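## Task

Coil the red wire around the reel as one strand turning one way only, with no reversals, until the unwound remainder adds up to less than one flange's radius; wire only counts if it sits between the two flanges (not beyond their rims, not in the middle hole). Finish with the reel resting flat and entirely on the table.

## Robot and tools

Robot: two 6-joint arms, left_arm and right_arm, each ending in a parallel two-finger gripper with a wrist camera. Calibrated bases in the scene frame: left_arm at (-0.031, +0.366, 0) m, quat_wxyz (+1.000, 0, 0, -0.021); right_arm at (+0.043, -0.236, 0) m, quat_wxyz (+1.000, 0, 0, +0.015). A camera stand sits behind the arms. Loose objects may get a short nudge now and then.

Frames: the scene frame has its origin at table-top height midway between the nominal bases, +z up, +x out over the table, left_arm toward +y (arm names do not match image sides). Each arm reports end_effector_position (m) and end_effector_quat_wxyz in its own base frame, and offsets are along that arm's base axes. end_effector_position is the point between the finger pads, roughly 1 cm behind the tips; fingers point along the gripper's +z and close along its y. Reported poses can be off by a few cm, more at long reach.

Row layout (used by execute_actions and move): 14 numbers, each in [-1, 1]: dx, dy, dz, rx, ry, rz, opening for left_arm, then the same seven for right_arm, always all 14 even if one arm is idle. dx..rz are an offset from that arm's Hand target as it stood when the action or move began (not from the previous row); 1.0 equals 0.6 m or 180 degrees; rx, ry, rz form one rotation vector, turning about the Hand target's position. A translation longer than 1.0 may be shortened along its direction. Sending the same offset again moves further. Opening is absolute, not an offset: +1 fully open (0.094 m), -1 closed. Sending 0 in a slot is a real command, so to keep a gripper as is, resend its current opening (see Tool commands in results). Six zeros re-asks an arm for its Hand target, e.g. to end a push.

execute_actions(actions, cameras): actions is a list of actions; each action is a table of up to 15 rows, one per 1/30 s step, the last row held to fill 15 steps. An empty list returns state plus all camera images. cameras: list of names (cam_high, cam_low, cam_left_wrist, cam_right_wrist), ["all"], [] or null; an unknown name voids the call.

move(target, speed, blend, opening_speed, grip_force, blocking, cameras): straight-line paths for both grippers toward target, one 14-number row or a list of up to 15 rows, all offsets counted from the same starting Hand targets. speed in m/s, 0.002 to 2.9 (default 0.25), rotation up to twice that in rad/s; one value or one per target. blend in m rounds corners of a list; 0 stops at each point. opening_speed: per second on the -1..+1 scale, at least 0.2. grip_force: newtons per pad, 10 to 50, per arm or shared, persists; lower force closes slowly. blocking=false returns early while motion continues. Moves do not avoid obstacles or the other arm, last at most 10 s, and fast moves overshoot and hit harder. Route around an arm's own base rather than near it. The move: line reports done, off_target, moving, held or fault, plus limits such as paced or held.

wait(seconds 0 to 10, cameras): lets time pass holding commands. stop(cameras): brakes a running move. zoom_image(camera, region [x0, y0, x1, y1] pixels, at most 504 by 504, top-left origin) enlarges the newest image of that camera; all images are 672x504. read_manual(section="licences") gives licence text only. finished_scene(scene) ends the current scene irreversibly; pass its number.

Results: per arm, end-effector pose, Hand target (the last commanded pose after clipping, the base for next offsets), joint positions (last value = measured finger gap in m), joint velocities (may read within noise or be omitted), joint torques (include the arm's weight, with offsets and noise; joints 1 to 3 wrap at ±28 N m), grip_measured on the opening scale (reads a bit wide when empty, narrower than a gripped part), Tool commands, motor temperatures. The controller clips commanded orientation to 40 degrees from the current one each step; a gripper often rests a few cm short of its target from friction or load, which is not evidence of contact, and a further offset may be needed.

Cautions: avoid dropping or flinging the wire or reel, slamming into the table or fixtures, and letting anything leave the table. Keep the grippers and wrist cameras from striking or squeezing each other; the clearance check does not cover them. Avoid strain on camera cables. Avoid prolonged stretched poses or pushing against unreachable goals: motors above 75 °C show MOTOR HOT, at 90 °C the arm folds and goes idle, at 100 °C it collapses. Any arm stop is undesirable. Close gently (opening_speed) on delicate items; the pad force jumps to the limit about 20 N into a squeeze.

Each tool is called after ">>>" in YAML: its name, and indented under it one key for each argument.

## Session

>>> execute_actions:
  actions: []

Scene clock: 0.00 s.
left_arm: end_effector_position=(+0.3939, +0.0183, +0.0938) grip_measured=+1.000 end_effector_quat_wxyz=(+0.562, -0.063, +0.824, +0.024) | right_arm: end_effector_position=(+0.4005, -0.0469, +0.1105) grip_measured=+1.000 end_effector_quat_wxyz=(+0.589, +0.106, +0.792, -0.123)
Joint positions: left_arm=[-0.012 1.508 0.377 0.753 -0.123 -0.082 0.094] | right_arm=[0.041 1.564 0.399 0.865 0.364 0.036 0.094]
Joint velocities: within noise
Joint torques (N m): no reading
Motor temperatures (°C): left_arm=[28 30 32 27 23 25 25] | right_arm=[24 29 28 32 23 25 23]
Heat: left arm: 32 °C; right arm: 32 °C.
Hand target: left_arm +0.3970, +0.0184, +0.1017; +0.572, -0.064, +0.818, +0.024 | right_arm +0.4009, -0.0472, +0.1117; +0.589, +0.106, +0.792, -0.124
Tool commands: left_gripper/opening=+1.0 right_gripper/opening=+1.0

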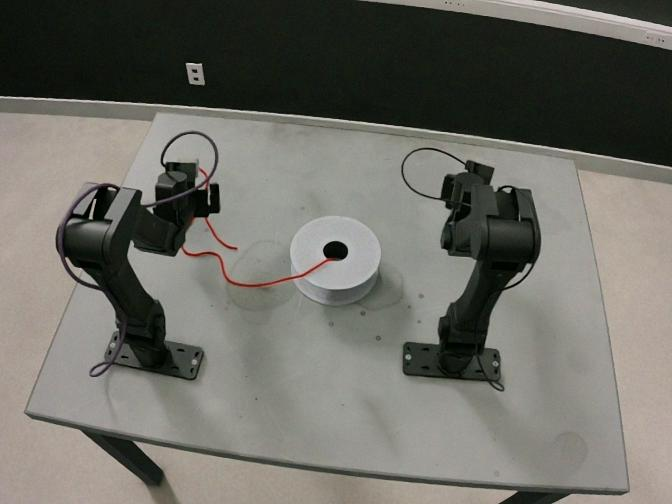

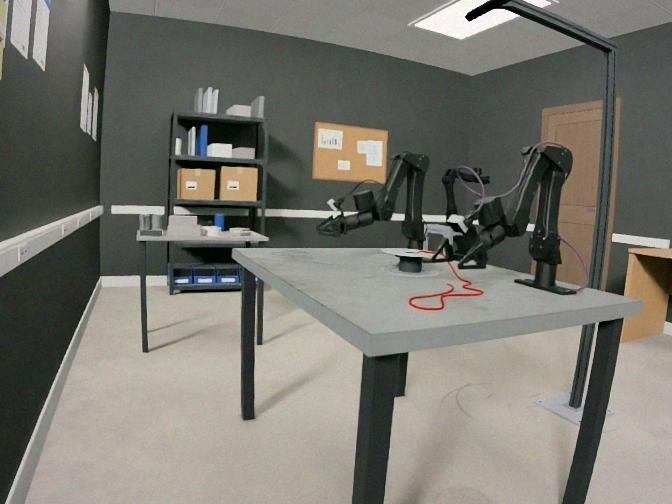

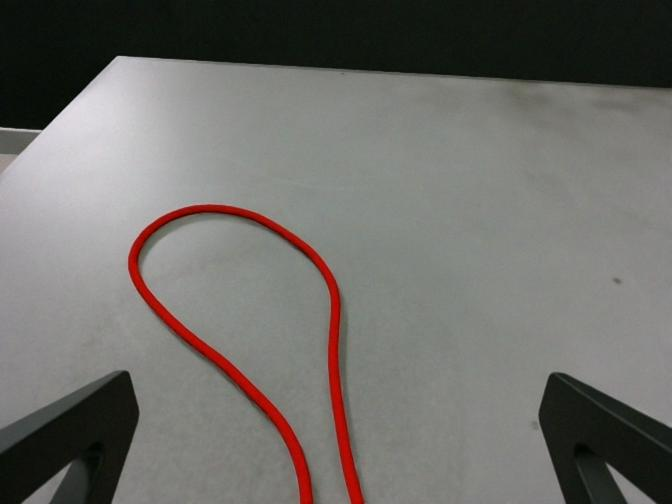

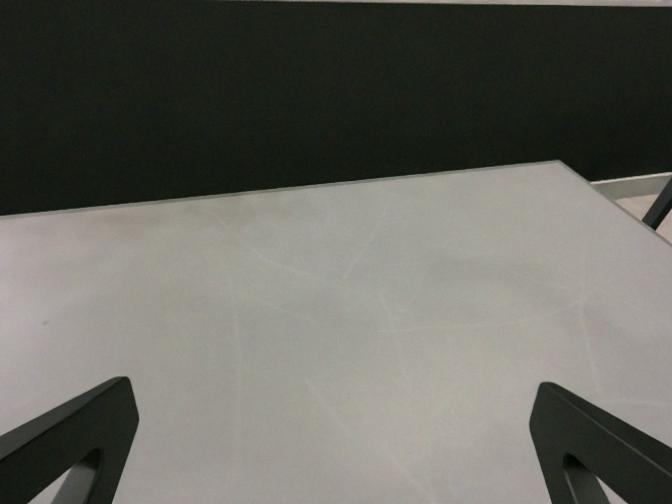

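>>> zoom_image:
  camera: "cam_high"
  region: [160, 140, 410, 330]

>>> zoom_image:
  camera: "cam_low"
  region: [340, 200, 520, 330]

>>> zoom_image:
  camera: "cam_high"
  region: [280, 210, 390, 310]

Scaled by 2.016 from the camera's 672x504 image, which has a finer 960x720 frame.

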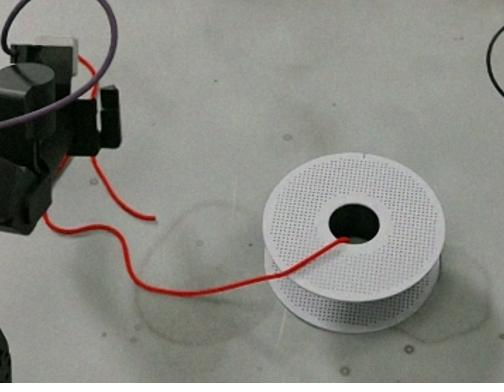

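Scaled by 2.800 from the camera's 672x504 image, which has a finer 960x720 frame.

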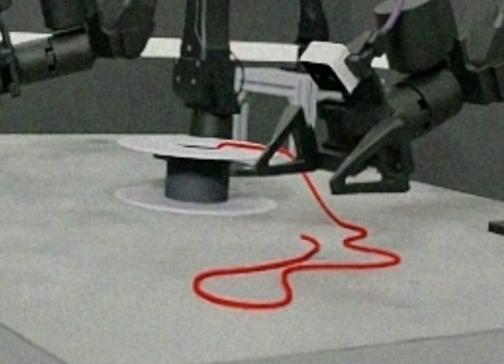

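Scaled by 4.582 from the camera's 672x504 image, which has a finer 960x720 frame.

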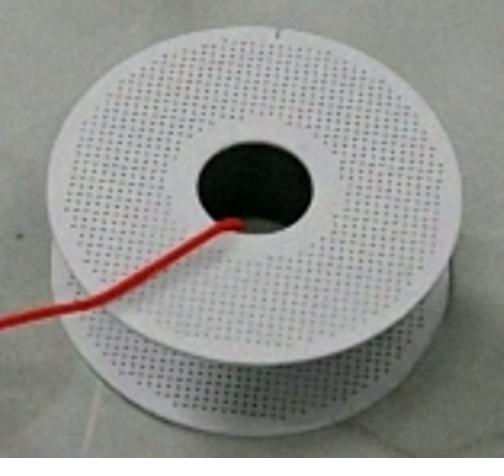

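>>> move:
  target:
    - [0,0,0.2,0,0,0,1,0,0,0.397,0.085,0.403,0.073,1]
    - [0,0,0.2,0,0,0,1,-0.4,0.4,0.397,0.085,0.403,0.073,1]
  cameras: ["all"]

Scene clock: 18.07 s.
left_arm: end_effector_position=(+0.3943, +0.0183, +0.1997) grip_measured=+1.000 end_effector_quat_wxyz=(+0.551, -0.063, +0.832, +0.025) | right_arm: end_effector_position=(+0.1635, +0.1962, +0.3523) grip_measured=+1.000 end_effector_quat_wxyz=(+0.195, -0.008, +0.956, +0.221)
Joint positions: left_arm=[-0.012 1.188 0.685 0.098 -0.123 -0.082 0.094] | right_arm=[0.883 1.287 1.885 -1.572 0.016 0.862 0.094]
Joint torques (N m): left_arm=[0.01 -4.55 9.94 1.67 -0.05 0] | right_arm=[-0.77 -3.77 5.23 1.17 -0.11 0.05]
Heat: left arm: 33 °C; right arm: 34 °C.
Hand target: left_arm +0.3971, +0.0184, +0.2217; +0.572, -0.064, +0.818, +0.024 | right_arm +0.1609, +0.1929, +0.3499; +0.000, +0.000, +1.000, +0.001
Off the commanded pose: left_arm 0.022 m, 3 deg | right_arm 0.005 m, 34 deg.
joint sent to its limit (right arm) — joint 4 (wrist pitch), lower limit. The joint targets are off in orientation, not in position.
move: off_target (left_arm, right_arm)

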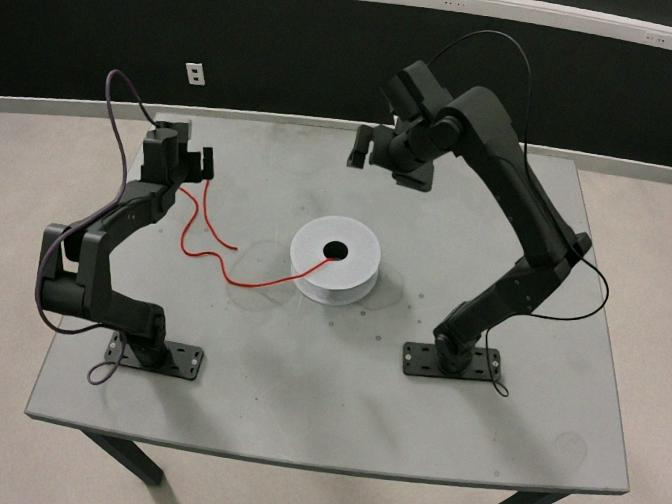

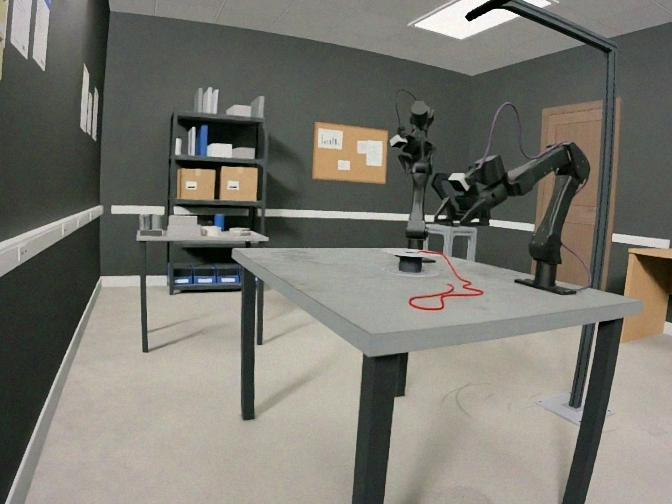

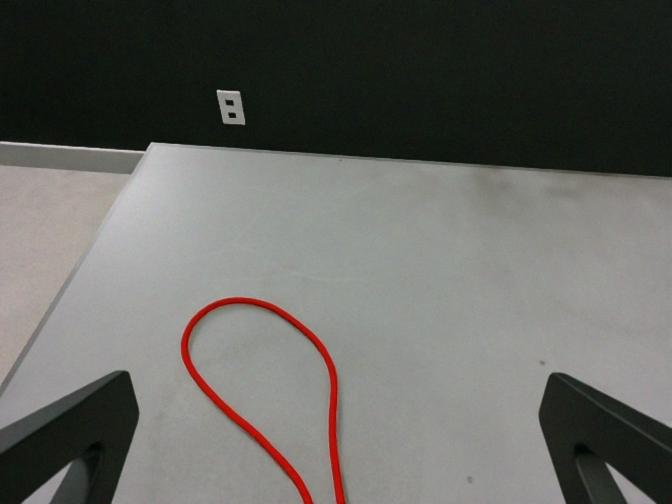

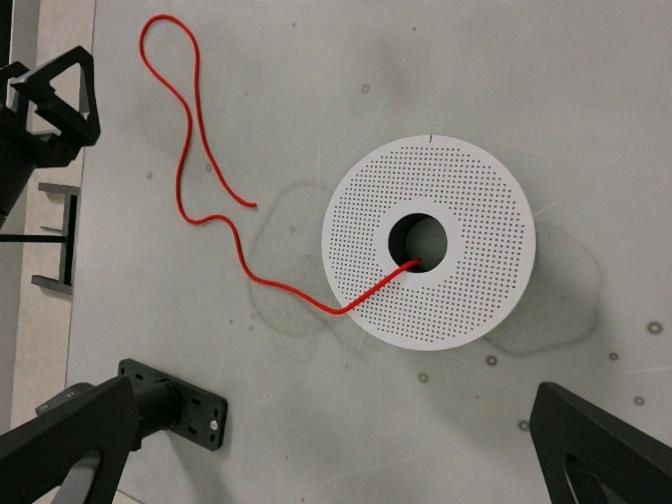

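>>> zoom_image:
  camera: "cam_right_wrist"
  region: [300, 190, 480, 350]

>>> zoom_image:
  camera: "cam_right_wrist"
  region: [120, 0, 350, 230]

Scaled by 2.800 from the camera's 672x504 image, which has a finer 960x720 frame.

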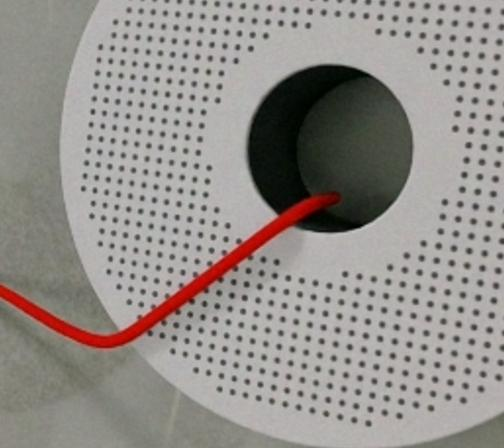

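Scaled by 2.191 from the camera's 672x504 image, which has a finer 960x720 frame.

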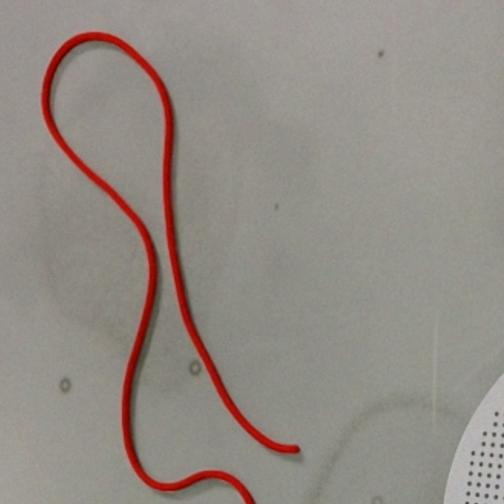

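>>> move:
  target: [0,0,0,0,0,0,1,0.065,0.0835,-0.3,0,0,0.189,-0.9]
  cameras: ["all"]

Scene clock: 57.93 s.
left_arm: end_effector_position=(+0.3943, +0.0183, +0.1997) grip_measured=+1.000 end_effector_quat_wxyz=(+0.551, -0.063, +0.832, +0.025) | right_arm: end_effector_position=(+0.1982, +0.2419, +0.1728) grip_measured=-0.898 end_effector_quat_wxyz=(-0.004, -0.285, +0.959, +0.007)
Joint positions: left_arm=[-0.012 1.188 0.685 0.098 -0.123 -0.082 0.094] | right_arm=[0.872 1.739 1.676 -1.506 -0.017 0.294 0.005]
Joint torques (N m): left_arm=[0.01 -4.55 9.94 1.67 -0.05 0] | right_arm=[0.49 -8.62 6.75 0.33 0.13 -0.09]
Heat: left arm: 34 °C; right arm: 35 °C.
Hand target: left_arm +0.3971, +0.0184, +0.2217; +0.572, -0.064, +0.818, +0.024 | right_arm +0.2000, +0.2429, +0.1699; +0.000, -0.293, +0.956, +0.001
Off the commanded pose: left_arm 0.022 m, 3 deg | right_arm 0.004 m, 1 deg.
move: off_target (left_arm)

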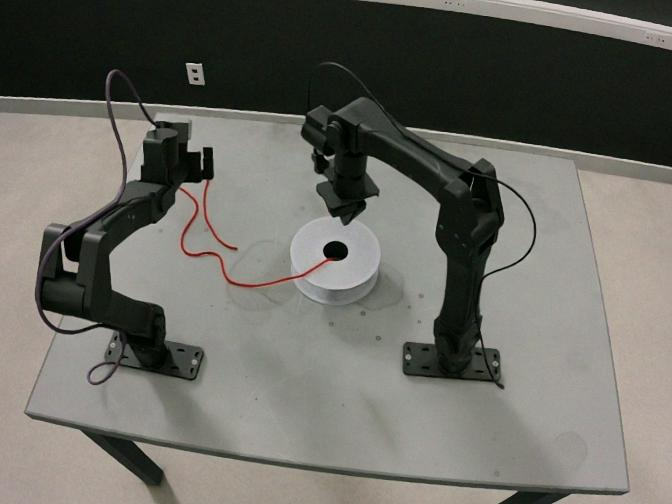

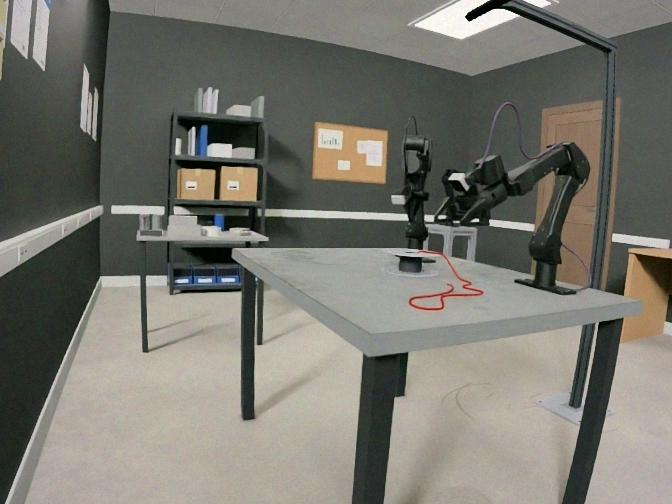

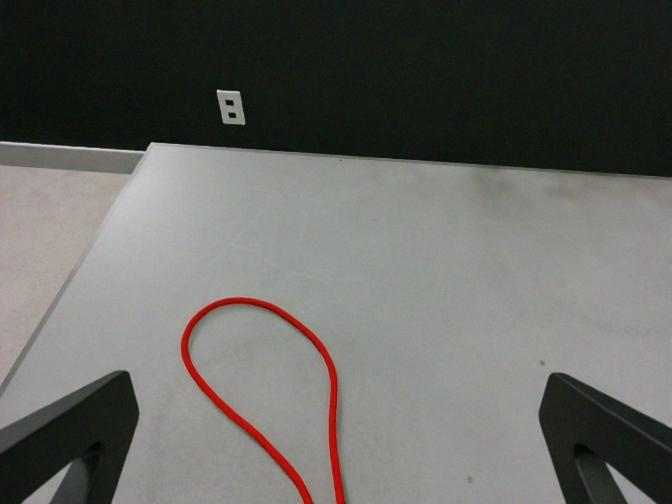

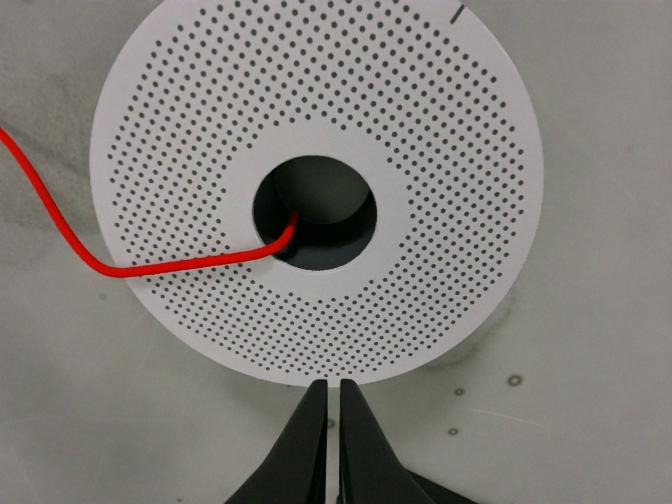

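>>> move:
  target: [0,0,0,0,0,0,1,-0.0083,0.0135,-0.1165,0,0,0,-0.95]
  cameras: ["cam_right_wrist","cam_low"]

>>> zoom_image:
  camera: "cam_low"
  region: [350, 170, 480, 300]

Scene clock: 62.80 s.
left_arm: end_effector_position=(+0.3943, +0.0183, +0.1997) grip_measured=+1.000 end_effector_quat_wxyz=(+0.551, -0.063, +0.832, +0.025) | right_arm: end_effector_position=(+0.1943, +0.2514, +0.1062) grip_measured=-0.948 end_effector_quat_wxyz=(-0.001, -0.294, +0.956, +0.009)
Joint positions: left_arm=[-0.012 1.188 0.685 0.098 -0.123 -0.082 0.094] | right_arm=[0.901 1.739 1.411 -1.233 -0.016 0.304 0.002]
Joint torques (N m): left_arm=[0.02 -4.53 9.92 1.66 -0.05 0] | right_arm=[0.49 -8.42 6.22 0.4 0.13 0.09]
Heat: left arm: 34 °C; right arm: 34 °C.
Hand target: left_arm +0.3971, +0.0184, +0.2217; +0.572, -0.064, +0.818, +0.024 | right_arm +0.1949, +0.2510, +0.1000; +0.000, -0.293, +0.956, +0.001
Off the commanded pose: left_arm 0.022 m, 3 deg | right_arm 0.006 m, 1 deg.
move: off_target (left_arm)
Images, in order (width x height): cam_low 672x504, cam_right_wrist 672x504.

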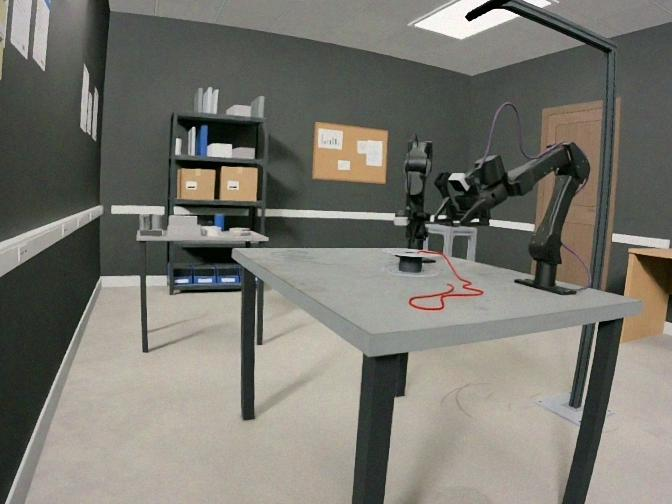

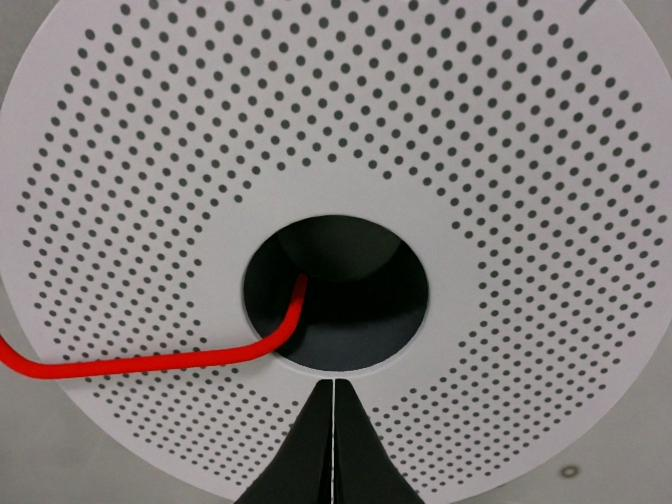

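Scaled by 3.877 from the camera's 672x504 image, which has a finer 960x720 frame.

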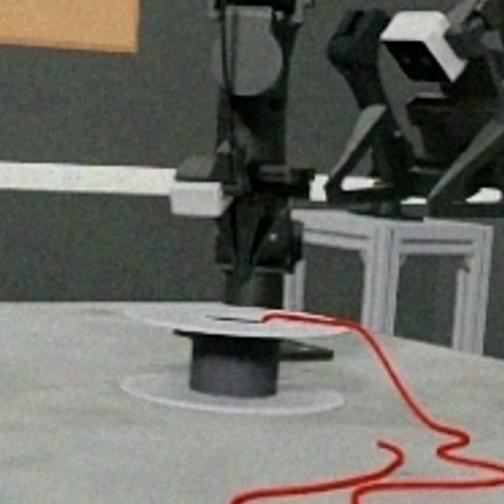

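>>> move:
  target: [0,0,0,0,0,0,1,0.005,0.0033,-0.06,0,0,0,-0.95]
  cameras: ["cam_right_wrist","cam_low"]
  speed: 0.1

>>> zoom_image:
  camera: "cam_low"
  region: [350, 170, 480, 300]

Scene clock: 65.83 s.
left_arm: end_effector_position=(+0.3943, +0.0183, +0.1997) grip_measured=+1.000 end_effector_quat_wxyz=(+0.551, -0.063, +0.832, +0.025) | right_arm: end_effector_position=(+0.1968, +0.2545, +0.0710) grip_measured=-0.948 end_effector_quat_wxyz=(+0.000, -0.294, +0.956, +0.010)
Joint positions: left_arm=[-0.012 1.188 0.685 0.098 -0.123 -0.082 0.094] | right_arm=[0.901 1.773 1.31 -1.096 -0.016 0.304 0.002]
Joint torques (N m): left_arm=[0.02 -4.55 9.94 1.67 -0.05 0] | right_arm=[0.24 -8.32 6.23 0.36 0.12 0.05]
Heat: left arm: 34 °C; right arm: 34 °C.
Hand target: left_arm +0.3971, +0.0184, +0.2217; +0.572, -0.064, +0.818, +0.024 | right_arm +0.1979, +0.2530, +0.0641; +0.000, -0.293, +0.956, +0.001
Off the commanded pose: left_arm 0.022 m, 3 deg | right_arm 0.007 m, 1 deg.
move: off_target (left_arm)
Images, in order (width x height): cam_low 672x504, cam_right_wrist 672x504.

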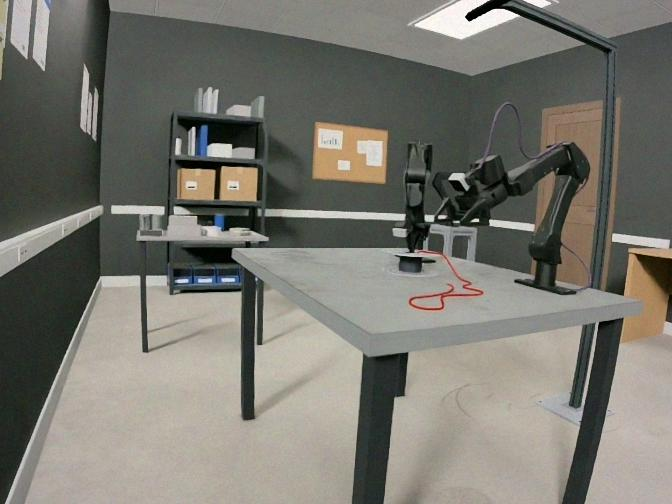

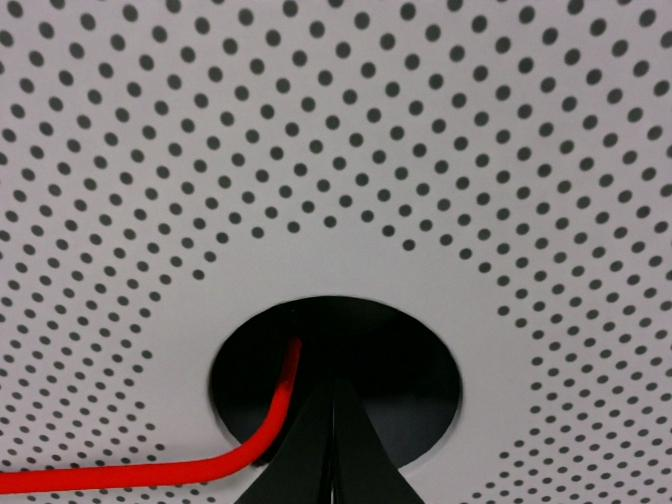

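Scaled by 3.877 from the camera's 672x504 image, which has a finer 960x720 frame.

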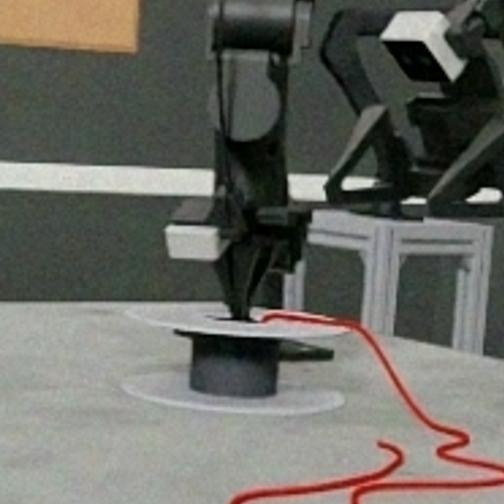

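>>> move:
  target: [0,0,0,0,0,0,1,0,-0.002,-0.035,0,0,0,-0.95]
  cameras: ["cam_right_wrist"]
  speed: 0.1

>>> move:
  target: [0,0,0,0,0,0,1,0,0,0,0,0,0,-0.2]
  cameras: ["cam_right_wrist"]
  opening_speed: 0.3
  grip_force: [50,20]

Scene clock: 68.57 s.
left_arm: end_effector_position=(+0.3943, +0.0183, +0.1997) grip_measured=+1.000 end_effector_quat_wxyz=(+0.551, -0.063, +0.832, +0.025) | right_arm: end_effector_position=(+0.1968, +0.2544, +0.0507) grip_measured=-0.948 end_effector_quat_wxyz=(+0.002, -0.294, +0.956, +0.011)
Joint positions: left_arm=[-0.012 1.188 0.685 0.098 -0.123 -0.082 0.094] | right_arm=[0.901 1.79 1.247 -1.014 -0.016 0.304 0.002]
Joint torques (N m): left_arm=[0.01 -4.55 9.94 1.67 -0.05 0] | right_arm=[-0.1 -8.32 6.02 0.4 0.11 0.03]
Heat: left arm: 34 °C; right arm: 34 °C.
Hand target: left_arm +0.3971, +0.0184, +0.2217; +0.572, -0.064, +0.818, +0.024 | right_arm +0.1979, +0.2518, +0.0430; +0.000, -0.293, +0.956, +0.001
Off the commanded pose: left_arm 0.022 m, 3 deg | right_arm 0.008 m, 1 deg.
move: off_target (left_arm)
Images, in order (width x height): cam_right_wrist 672x504.

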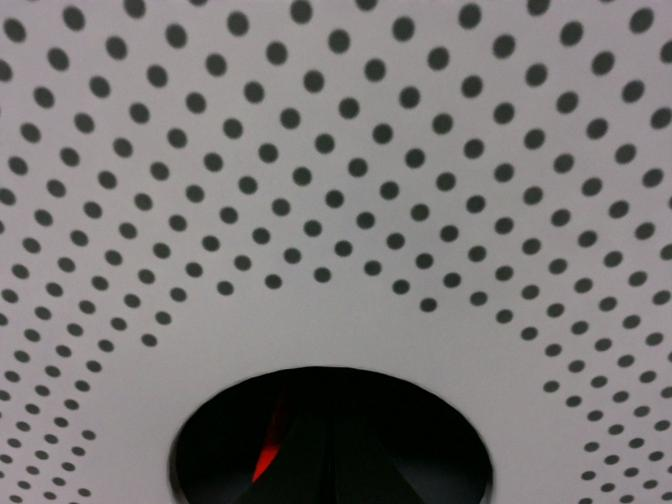

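Scene clock: 71.27 s.
left_arm: end_effector_position=(+0.3943, +0.0183, +0.1997) grip_measured=+1.000 end_effector_quat_wxyz=(+0.551, -0.063, +0.832, +0.025) | right_arm: end_effector_position=(+0.2010, +0.2572, +0.0508) grip_measured=-0.356 end_effector_quat_wxyz=(+0.012, -0.294, +0.956, +0.012)
Joint positions: left_arm=[-0.012 1.188 0.685 0.098 -0.123 -0.082 0.094] | right_arm=[0.901 1.79 1.247 -0.995 -0.007 0.303 0.03]
Joint torques (N m): left_arm=[0.01 -4.56 9.95 1.68 -0.05 0] | right_arm=[-0.06 -8.29 6.06 0.23 0.03 0.08]
Heat: left arm: 34 °C; right arm: 33 °C.
Hand target: left_arm +0.3971, +0.0184, +0.2217; +0.572, -0.064, +0.818, +0.024 | right_arm +0.1979, +0.2518, +0.0430; +0.000, -0.293, +0.956, +0.001
Off the commanded pose: left_arm 0.022 m, 3 deg | right_arm 0.010 m, 2 deg.
grip_force (N): 50, 20
move: off_target (left_arm)
Images, in order (width x height): cam_right_wrist 672x504.

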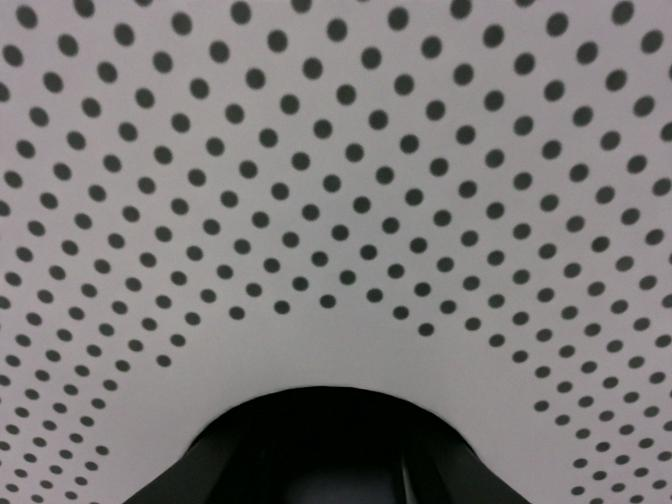

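>>> move:
  target: [-0.312,-0.197,-0.12,-0.214,0.337,0.247,1,0,0,0,0,0,0,-0.2]
  cameras: ["all"]

Scene clock: 77.13 s.
left_arm: end_effector_position=(+0.2097, -0.0979, +0.1453) grip_measured=+1.000 end_effector_quat_wxyz=(+0.000, -0.499, +0.866, +0.000) | right_arm: end_effector_position=(+0.2010, +0.2572, +0.0508) grip_measured=-0.356 end_effector_quat_wxyz=(+0.012, -0.294, +0.956, +0.012)
Joint positions: left_arm=[-0.441 1.417 1.242 -1.394 0 -1.487 0.094] | right_arm=[0.901 1.79 1.247 -0.995 -0.007 0.303 0.03]
Joint torques (N m): left_arm=[-0.68 -3.22 7.9 -0.05 -0.01 -0.09] | right_arm=[0.03 -8.25 6.04 0.21 0.02 0.04]
Heat: left arm: 34 °C; right arm: 33 °C.
Hand target: left_arm +0.2098, -0.0998, +0.1497; +0.001, -0.500, +0.866, +0.000 | right_arm +0.1979, +0.2518, +0.0430; +0.000, -0.293, +0.956, +0.001
Off the commanded pose: left_arm 0.005 m, 0 deg | right_arm 0.010 m, 2 deg.
grip_force (N): 50, 20
move: done

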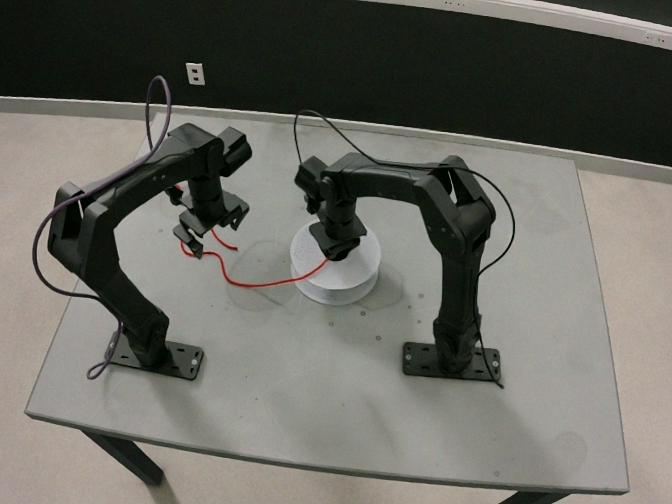

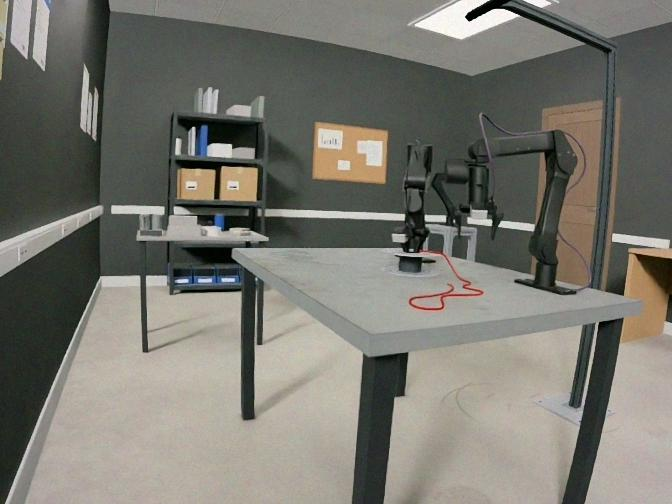

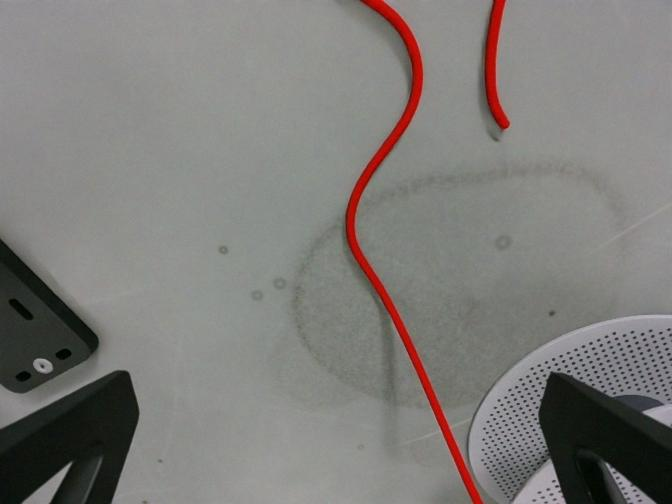

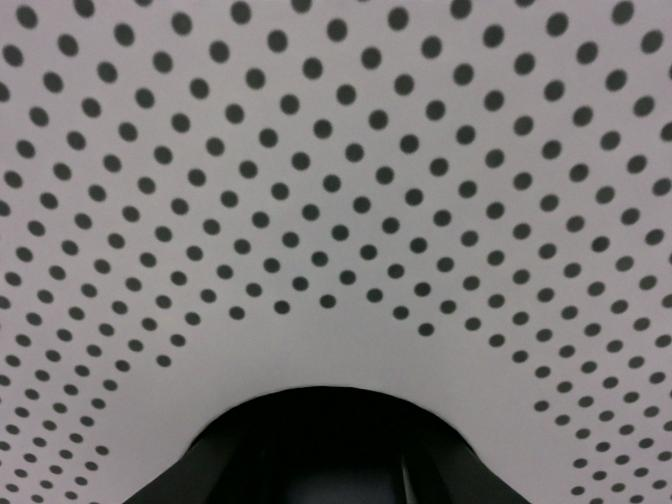

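>>> move:
  target: [0.013,-0.0075,-0.222,0,0,0,-0.2,0,0,0,0,0,0,-0.2]
  cameras: ["cam_left_wrist"]
  speed: 0.12

Scene clock: 81.47 s.
left_arm: end_effector_position=(+0.2178, -0.1029, +0.0189) grip_measured=-0.198 end_effector_quat_wxyz=(-0.001, -0.500, +0.866, +0.000) | right_arm: end_effector_position=(+0.2010, +0.2572, +0.0508) grip_measured=-0.356 end_effector_quat_wxyz=(+0.012, -0.294, +0.956, +0.012)
Joint positions: left_arm=[-0.444 1.555 0.85 -0.866 0.002 -1.491 0.038] | right_arm=[0.901 1.79 1.247 -0.995 -0.007 0.303 0.03]
Joint torques (N m): left_arm=[-0.65 -3.84 4.83 0.29 -0.04 -0.08] | right_arm=[0.05 -8.25 6.12 0.23 0.04 0.05]
Heat: left arm: 34 °C; right arm: 33 °C.
Hand target: left_arm +0.2177, -0.1043, +0.0165; +0.001, -0.500, +0.866, +0.000 | right_arm +0.1979, +0.2518, +0.0430; +0.000, -0.293, +0.956, +0.001
Off the commanded pose: left_arm 0.003 m, 0 deg | right_arm 0.010 m, 2 deg.
grip_force (N): 50, 20
move: done
Images, in order (width x height): cam_left_wrist 672x504.

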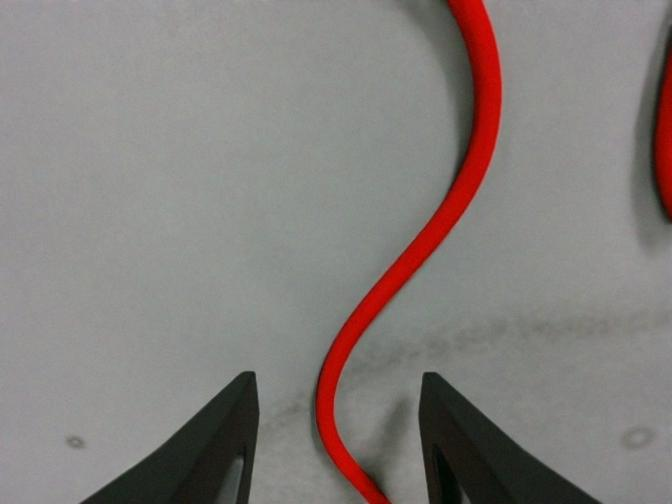

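>>> move:
  target: [0,0,-0.0105,0,0,0,-0.2,0,0,0,0,0,0,-0.2]
  speed: 0.05

>>> move:
  target: [0,0,0,0,0,0,-0.9,0,0,0,0,0,0,-0.2]
  cameras: ["cam_left_wrist","cam_high"]
  grip_force: [20,20]

Scene clock: 83.83 s.
left_arm: end_effector_position=(+0.2185, -0.1032, +0.0133) grip_measured=-0.198 end_effector_quat_wxyz=(+0.000, -0.500, +0.866, -0.001) | right_arm: end_effector_position=(+0.2010, +0.2572, +0.0508) grip_measured=-0.356 end_effector_quat_wxyz=(+0.012, -0.294, +0.956, +0.012)
Joint positions: left_arm=[-0.444 1.566 0.836 -0.838 0.002 -1.491 0.038] | right_arm=[0.901 1.79 1.247 -0.995 -0.007 0.303 0.03]
Joint torques (N m): left_arm=[-0.65 -3.78 4.6 0.24 -0.03 -0.08] | right_arm=[0.01 -8.31 6.09 0.21 0.02 0.03]
Heat: left arm: 34 °C; right arm: 33 °C.
Hand target: left_arm +0.2176, -0.1043, +0.0102; +0.001, -0.500, +0.866, +0.000 | right_arm +0.1979, +0.2518, +0.0430; +0.000, -0.293, +0.956, +0.001
Off the commanded pose: left_arm 0.003 m, 0 deg | right_arm 0.010 m, 2 deg.
grip_force (N): 50, 20
move: done

Scene clock: 86.67 s.
left_arm: end_effector_position=(+0.2185, -0.1033, +0.0133) grip_measured=-0.897 end_effector_quat_wxyz=(+0.000, -0.500, +0.866, -0.002) | right_arm: end_effector_position=(+0.2010, +0.2572, +0.0508) grip_measured=-0.356 end_effector_quat_wxyz=(+0.012, -0.294, +0.956, +0.012)
Joint positions: left_arm=[-0.444 1.566 0.836 -0.838 0.002 -1.491 0.005] | right_arm=[0.901 1.79 1.247 -0.995 -0.007 0.303 0.03]
Joint torques (N m): left_arm=[-0.62 -3.81 4.59 0.25 -0.04 -0.08] | right_arm=[-0.09 -8.29 6.12 0.22 0.02 0.04]
Heat: left arm: 34 °C; right arm: 33 °C.
Hand target: left_arm +0.2176, -0.1043, +0.0102; +0.000, -0.500, +0.866, +0.000 | right_arm +0.1979, +0.2518, +0.0430; +0.000, -0.293, +0.956, +0.001
Off the commanded pose: left_arm 0.003 m, 0 deg | right_arm 0.010 m, 2 deg.
grip_force (N): 20, 20
move: done
Images, in order (width x height): cam_high 672x504, cam_left_wrist 672x504.

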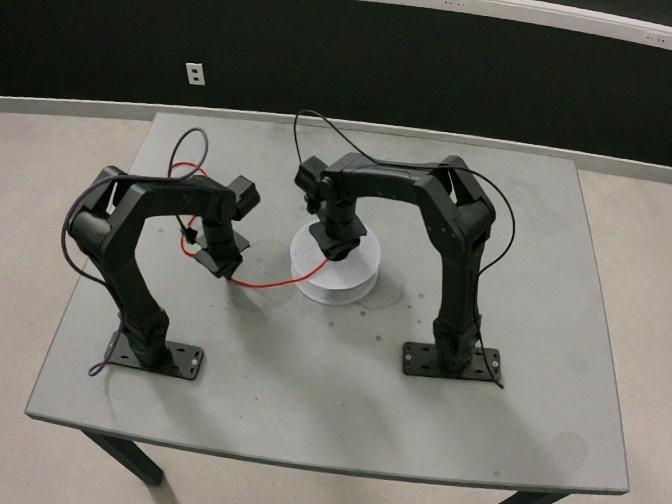

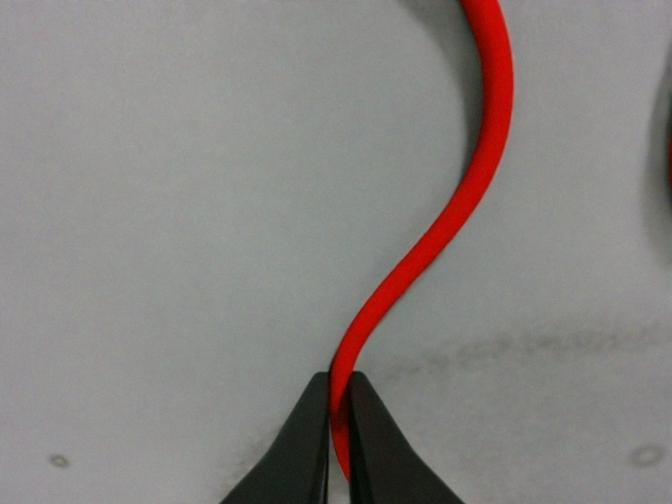

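>>> move:
  target: [0.117,-0.033,0.02,0,0,0.083,-0.9,0,0,0,0,0,0,-0.2]
  cameras: ["all"]
  speed: 0.1

>>> zoom_image:
  camera: "cam_high"
  region: [200, 180, 400, 320]

Scene clock: 90.63 s.
left_arm: end_effector_position=(+0.2830, -0.1256, +0.0194) grip_measured=-0.898 end_effector_quat_wxyz=(-0.001, -0.602, +0.799, -0.001) | right_arm: end_effector_position=(+0.2010, +0.2572, +0.0508) grip_measured=-0.356 end_effector_quat_wxyz=(+0.012, -0.294, +0.956, +0.012)
Joint positions: left_arm=[-0.419 1.801 1.129 -0.897 0.003 -1.71 0.005] | right_arm=[0.901 1.79 1.247 -0.995 -0.007 0.303 0.03]
Joint torques (N m): left_arm=[0.69 -5.56 7.75 -0.07 -0.05 -0.04] | right_arm=[-0.06 -8.32 6.08 0.25 0.02 0.04]
Heat: left arm: 34 °C; right arm: 32 °C.
Hand target: left_arm +0.2878, -0.1242, +0.0222; +0.000, -0.608, +0.794, +0.000 | right_arm +0.1979, +0.2518, +0.0430; +0.000, -0.293, +0.956, +0.001
Off the commanded pose: left_arm 0.006 m, 1 deg | right_arm 0.010 m, 2 deg.
grip_force (N): 20, 20
move: done

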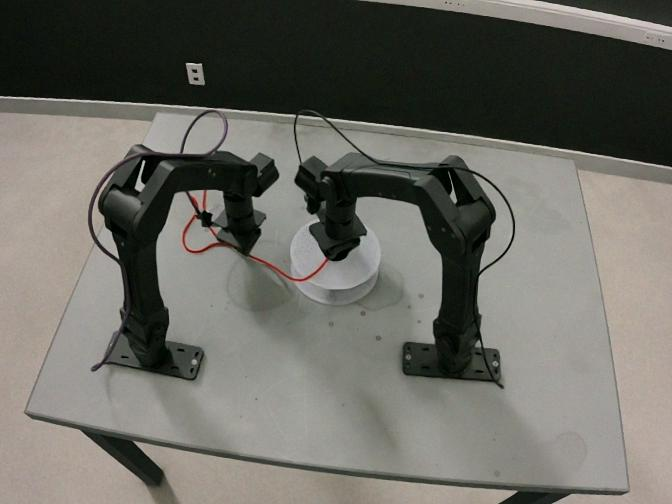

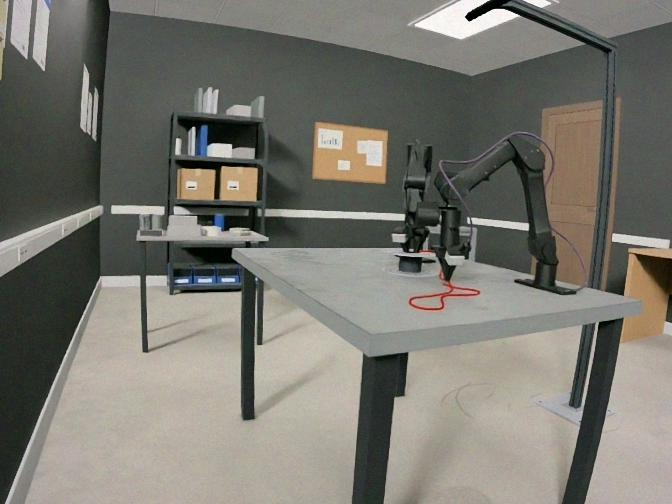

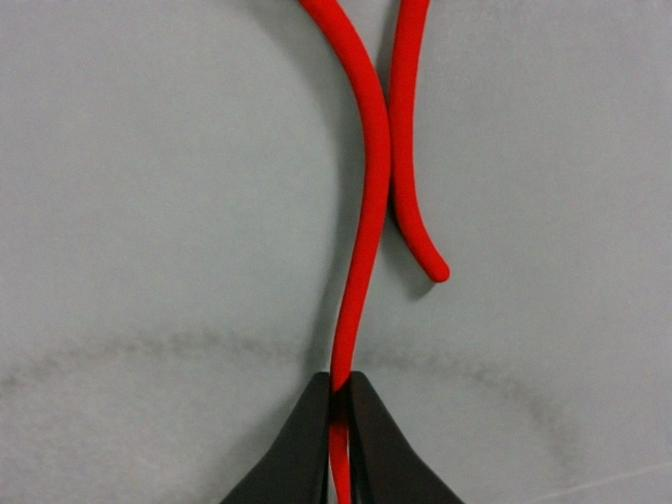

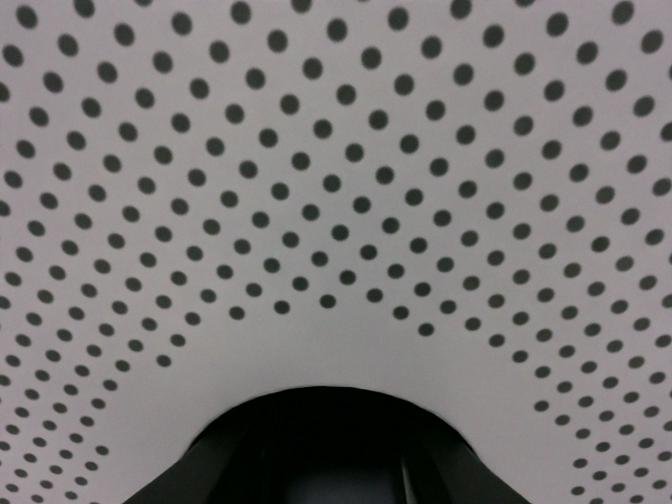

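Scaled by 2.520 from the camera's 672x504 image, which has a finer 960x720 frame.

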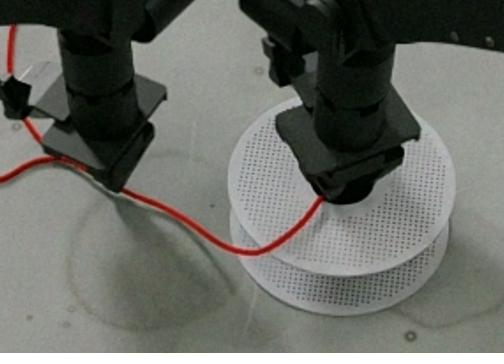

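>>> move:
  target: [0,0,-0.02,0,0,0,-0.9,0,0,0,0,0,0,-0.2]
  speed: 0.06

>>> move:
  target: [0,0,0,0,0,0,-0.8,0.005,0.009,0,0,0,0.25,-0.2]
  cameras: ["all"]
  speed: 0.15

>>> zoom_image:
  camera: "cam_high"
  region: [200, 180, 400, 320]

Scene clock: 93.27 s.
left_arm: end_effector_position=(+0.2835, -0.1258, +0.0137) grip_measured=-0.898 end_effector_quat_wxyz=(-0.003, -0.602, +0.799, +0.003) | right_arm: end_effector_position=(+0.2010, +0.2572, +0.0508) grip_measured=-0.356 end_effector_quat_wxyz=(+0.012, -0.294, +0.956, +0.012)
Joint positions: left_arm=[-0.419 1.821 1.129 -0.887 0.003 -1.71 0.005] | right_arm=[0.901 1.79 1.247 -0.995 -0.007 0.303 0.03]
Joint velocities: left_arm=[within noise] | right_arm=[-0.007 0.012 -0.002 -0.154 -0.037 0.022 0]
Joint torques (N m): left_arm=[0.68 -5.6 5.15 0.32 -0.05 -0.08] | right_arm=[-0.03 -8.25 6.12 0.24 0.02 0.04]
Heat: left arm: 34 °C; right arm: 32 °C.
Hand target: left_arm +0.2879, -0.1242, +0.0103; +0.000, -0.608, +0.794, +0.000 | right_arm +0.1979, +0.2518, +0.0430; +0.000, -0.293, +0.956, +0.001
Off the commanded pose: left_arm 0.006 m, 1 deg | right_arm 0.010 m, 2 deg.
grip_force (N): 20, 20
move: done

Scene clock: 96.60 s.
left_arm: end_effector_position=(+0.2853, -0.1266, +0.0137) grip_measured=-0.802 end_effector_quat_wxyz=(-0.001, -0.602, +0.799, -0.001) | right_arm: end_effector_position=(+0.2094, +0.2580, +0.0549) grip_measured=-0.275 end_effector_quat_wxyz=(+0.029, -0.626, +0.780, -0.008)
Joint positions: left_arm=[-0.419 1.821 1.129 -0.879 0.003 -1.71 0.009] | right_arm=[0.901 1.79 1.263 -0.992 0.028 -0.452 0.034]
Joint torques (N m): left_arm=[0.68 -5.63 5.14 0.25 -0.06 -0.08] | right_arm=[0.14 -6.79 7.12 0.16 -0.3 -0.26]
Heat: left arm: 33 °C; right arm: 32 °C.
Hand target: left_arm +0.2879, -0.1242, +0.0103; +0.001, -0.608, +0.794, +0.000 | right_arm +0.2010, +0.2572, +0.0431; +0.000, -0.636, +0.771, +0.001
Off the commanded pose: left_arm 0.005 m, 1 deg | right_arm 0.015 m, 4 deg.
grip_force (N): 20, 20
move: off_target (right_arm)

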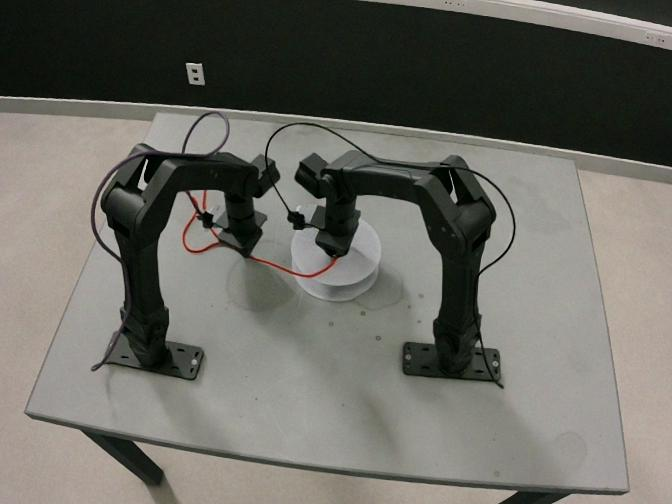

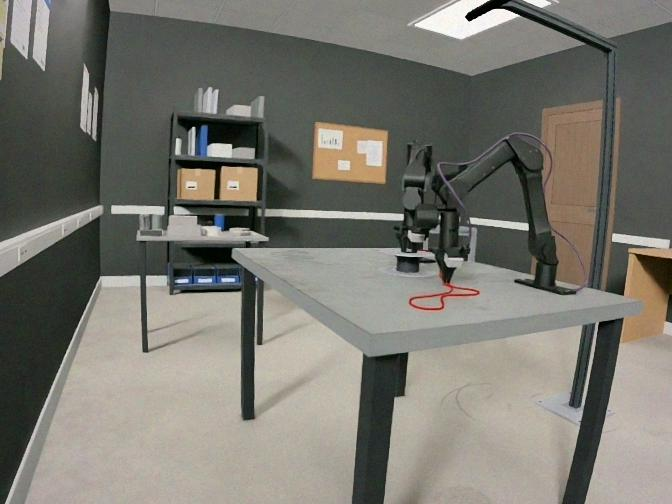

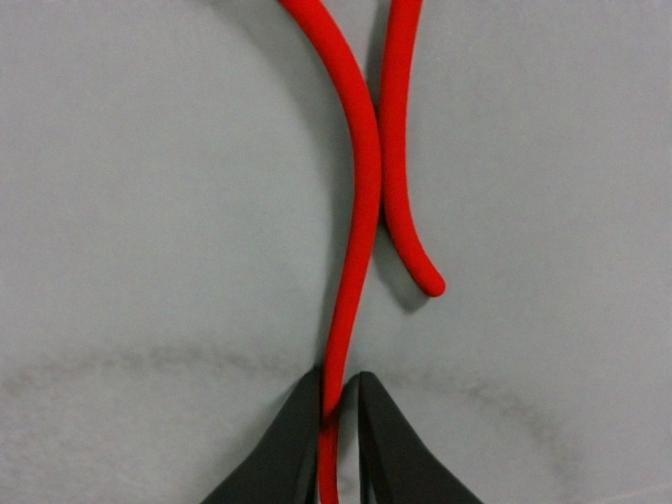

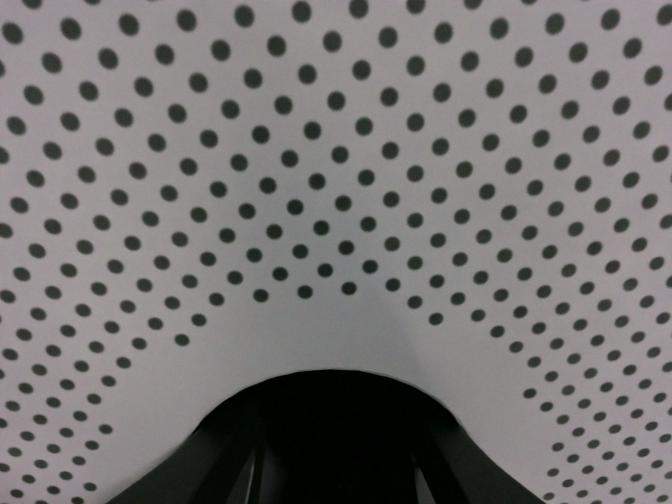

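Scaled by 2.520 from the camera's 672x504 image, which has a finer 960x720 frame.

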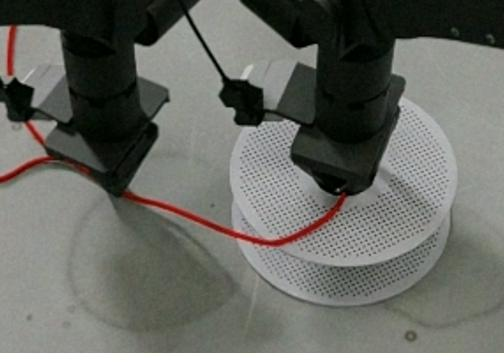

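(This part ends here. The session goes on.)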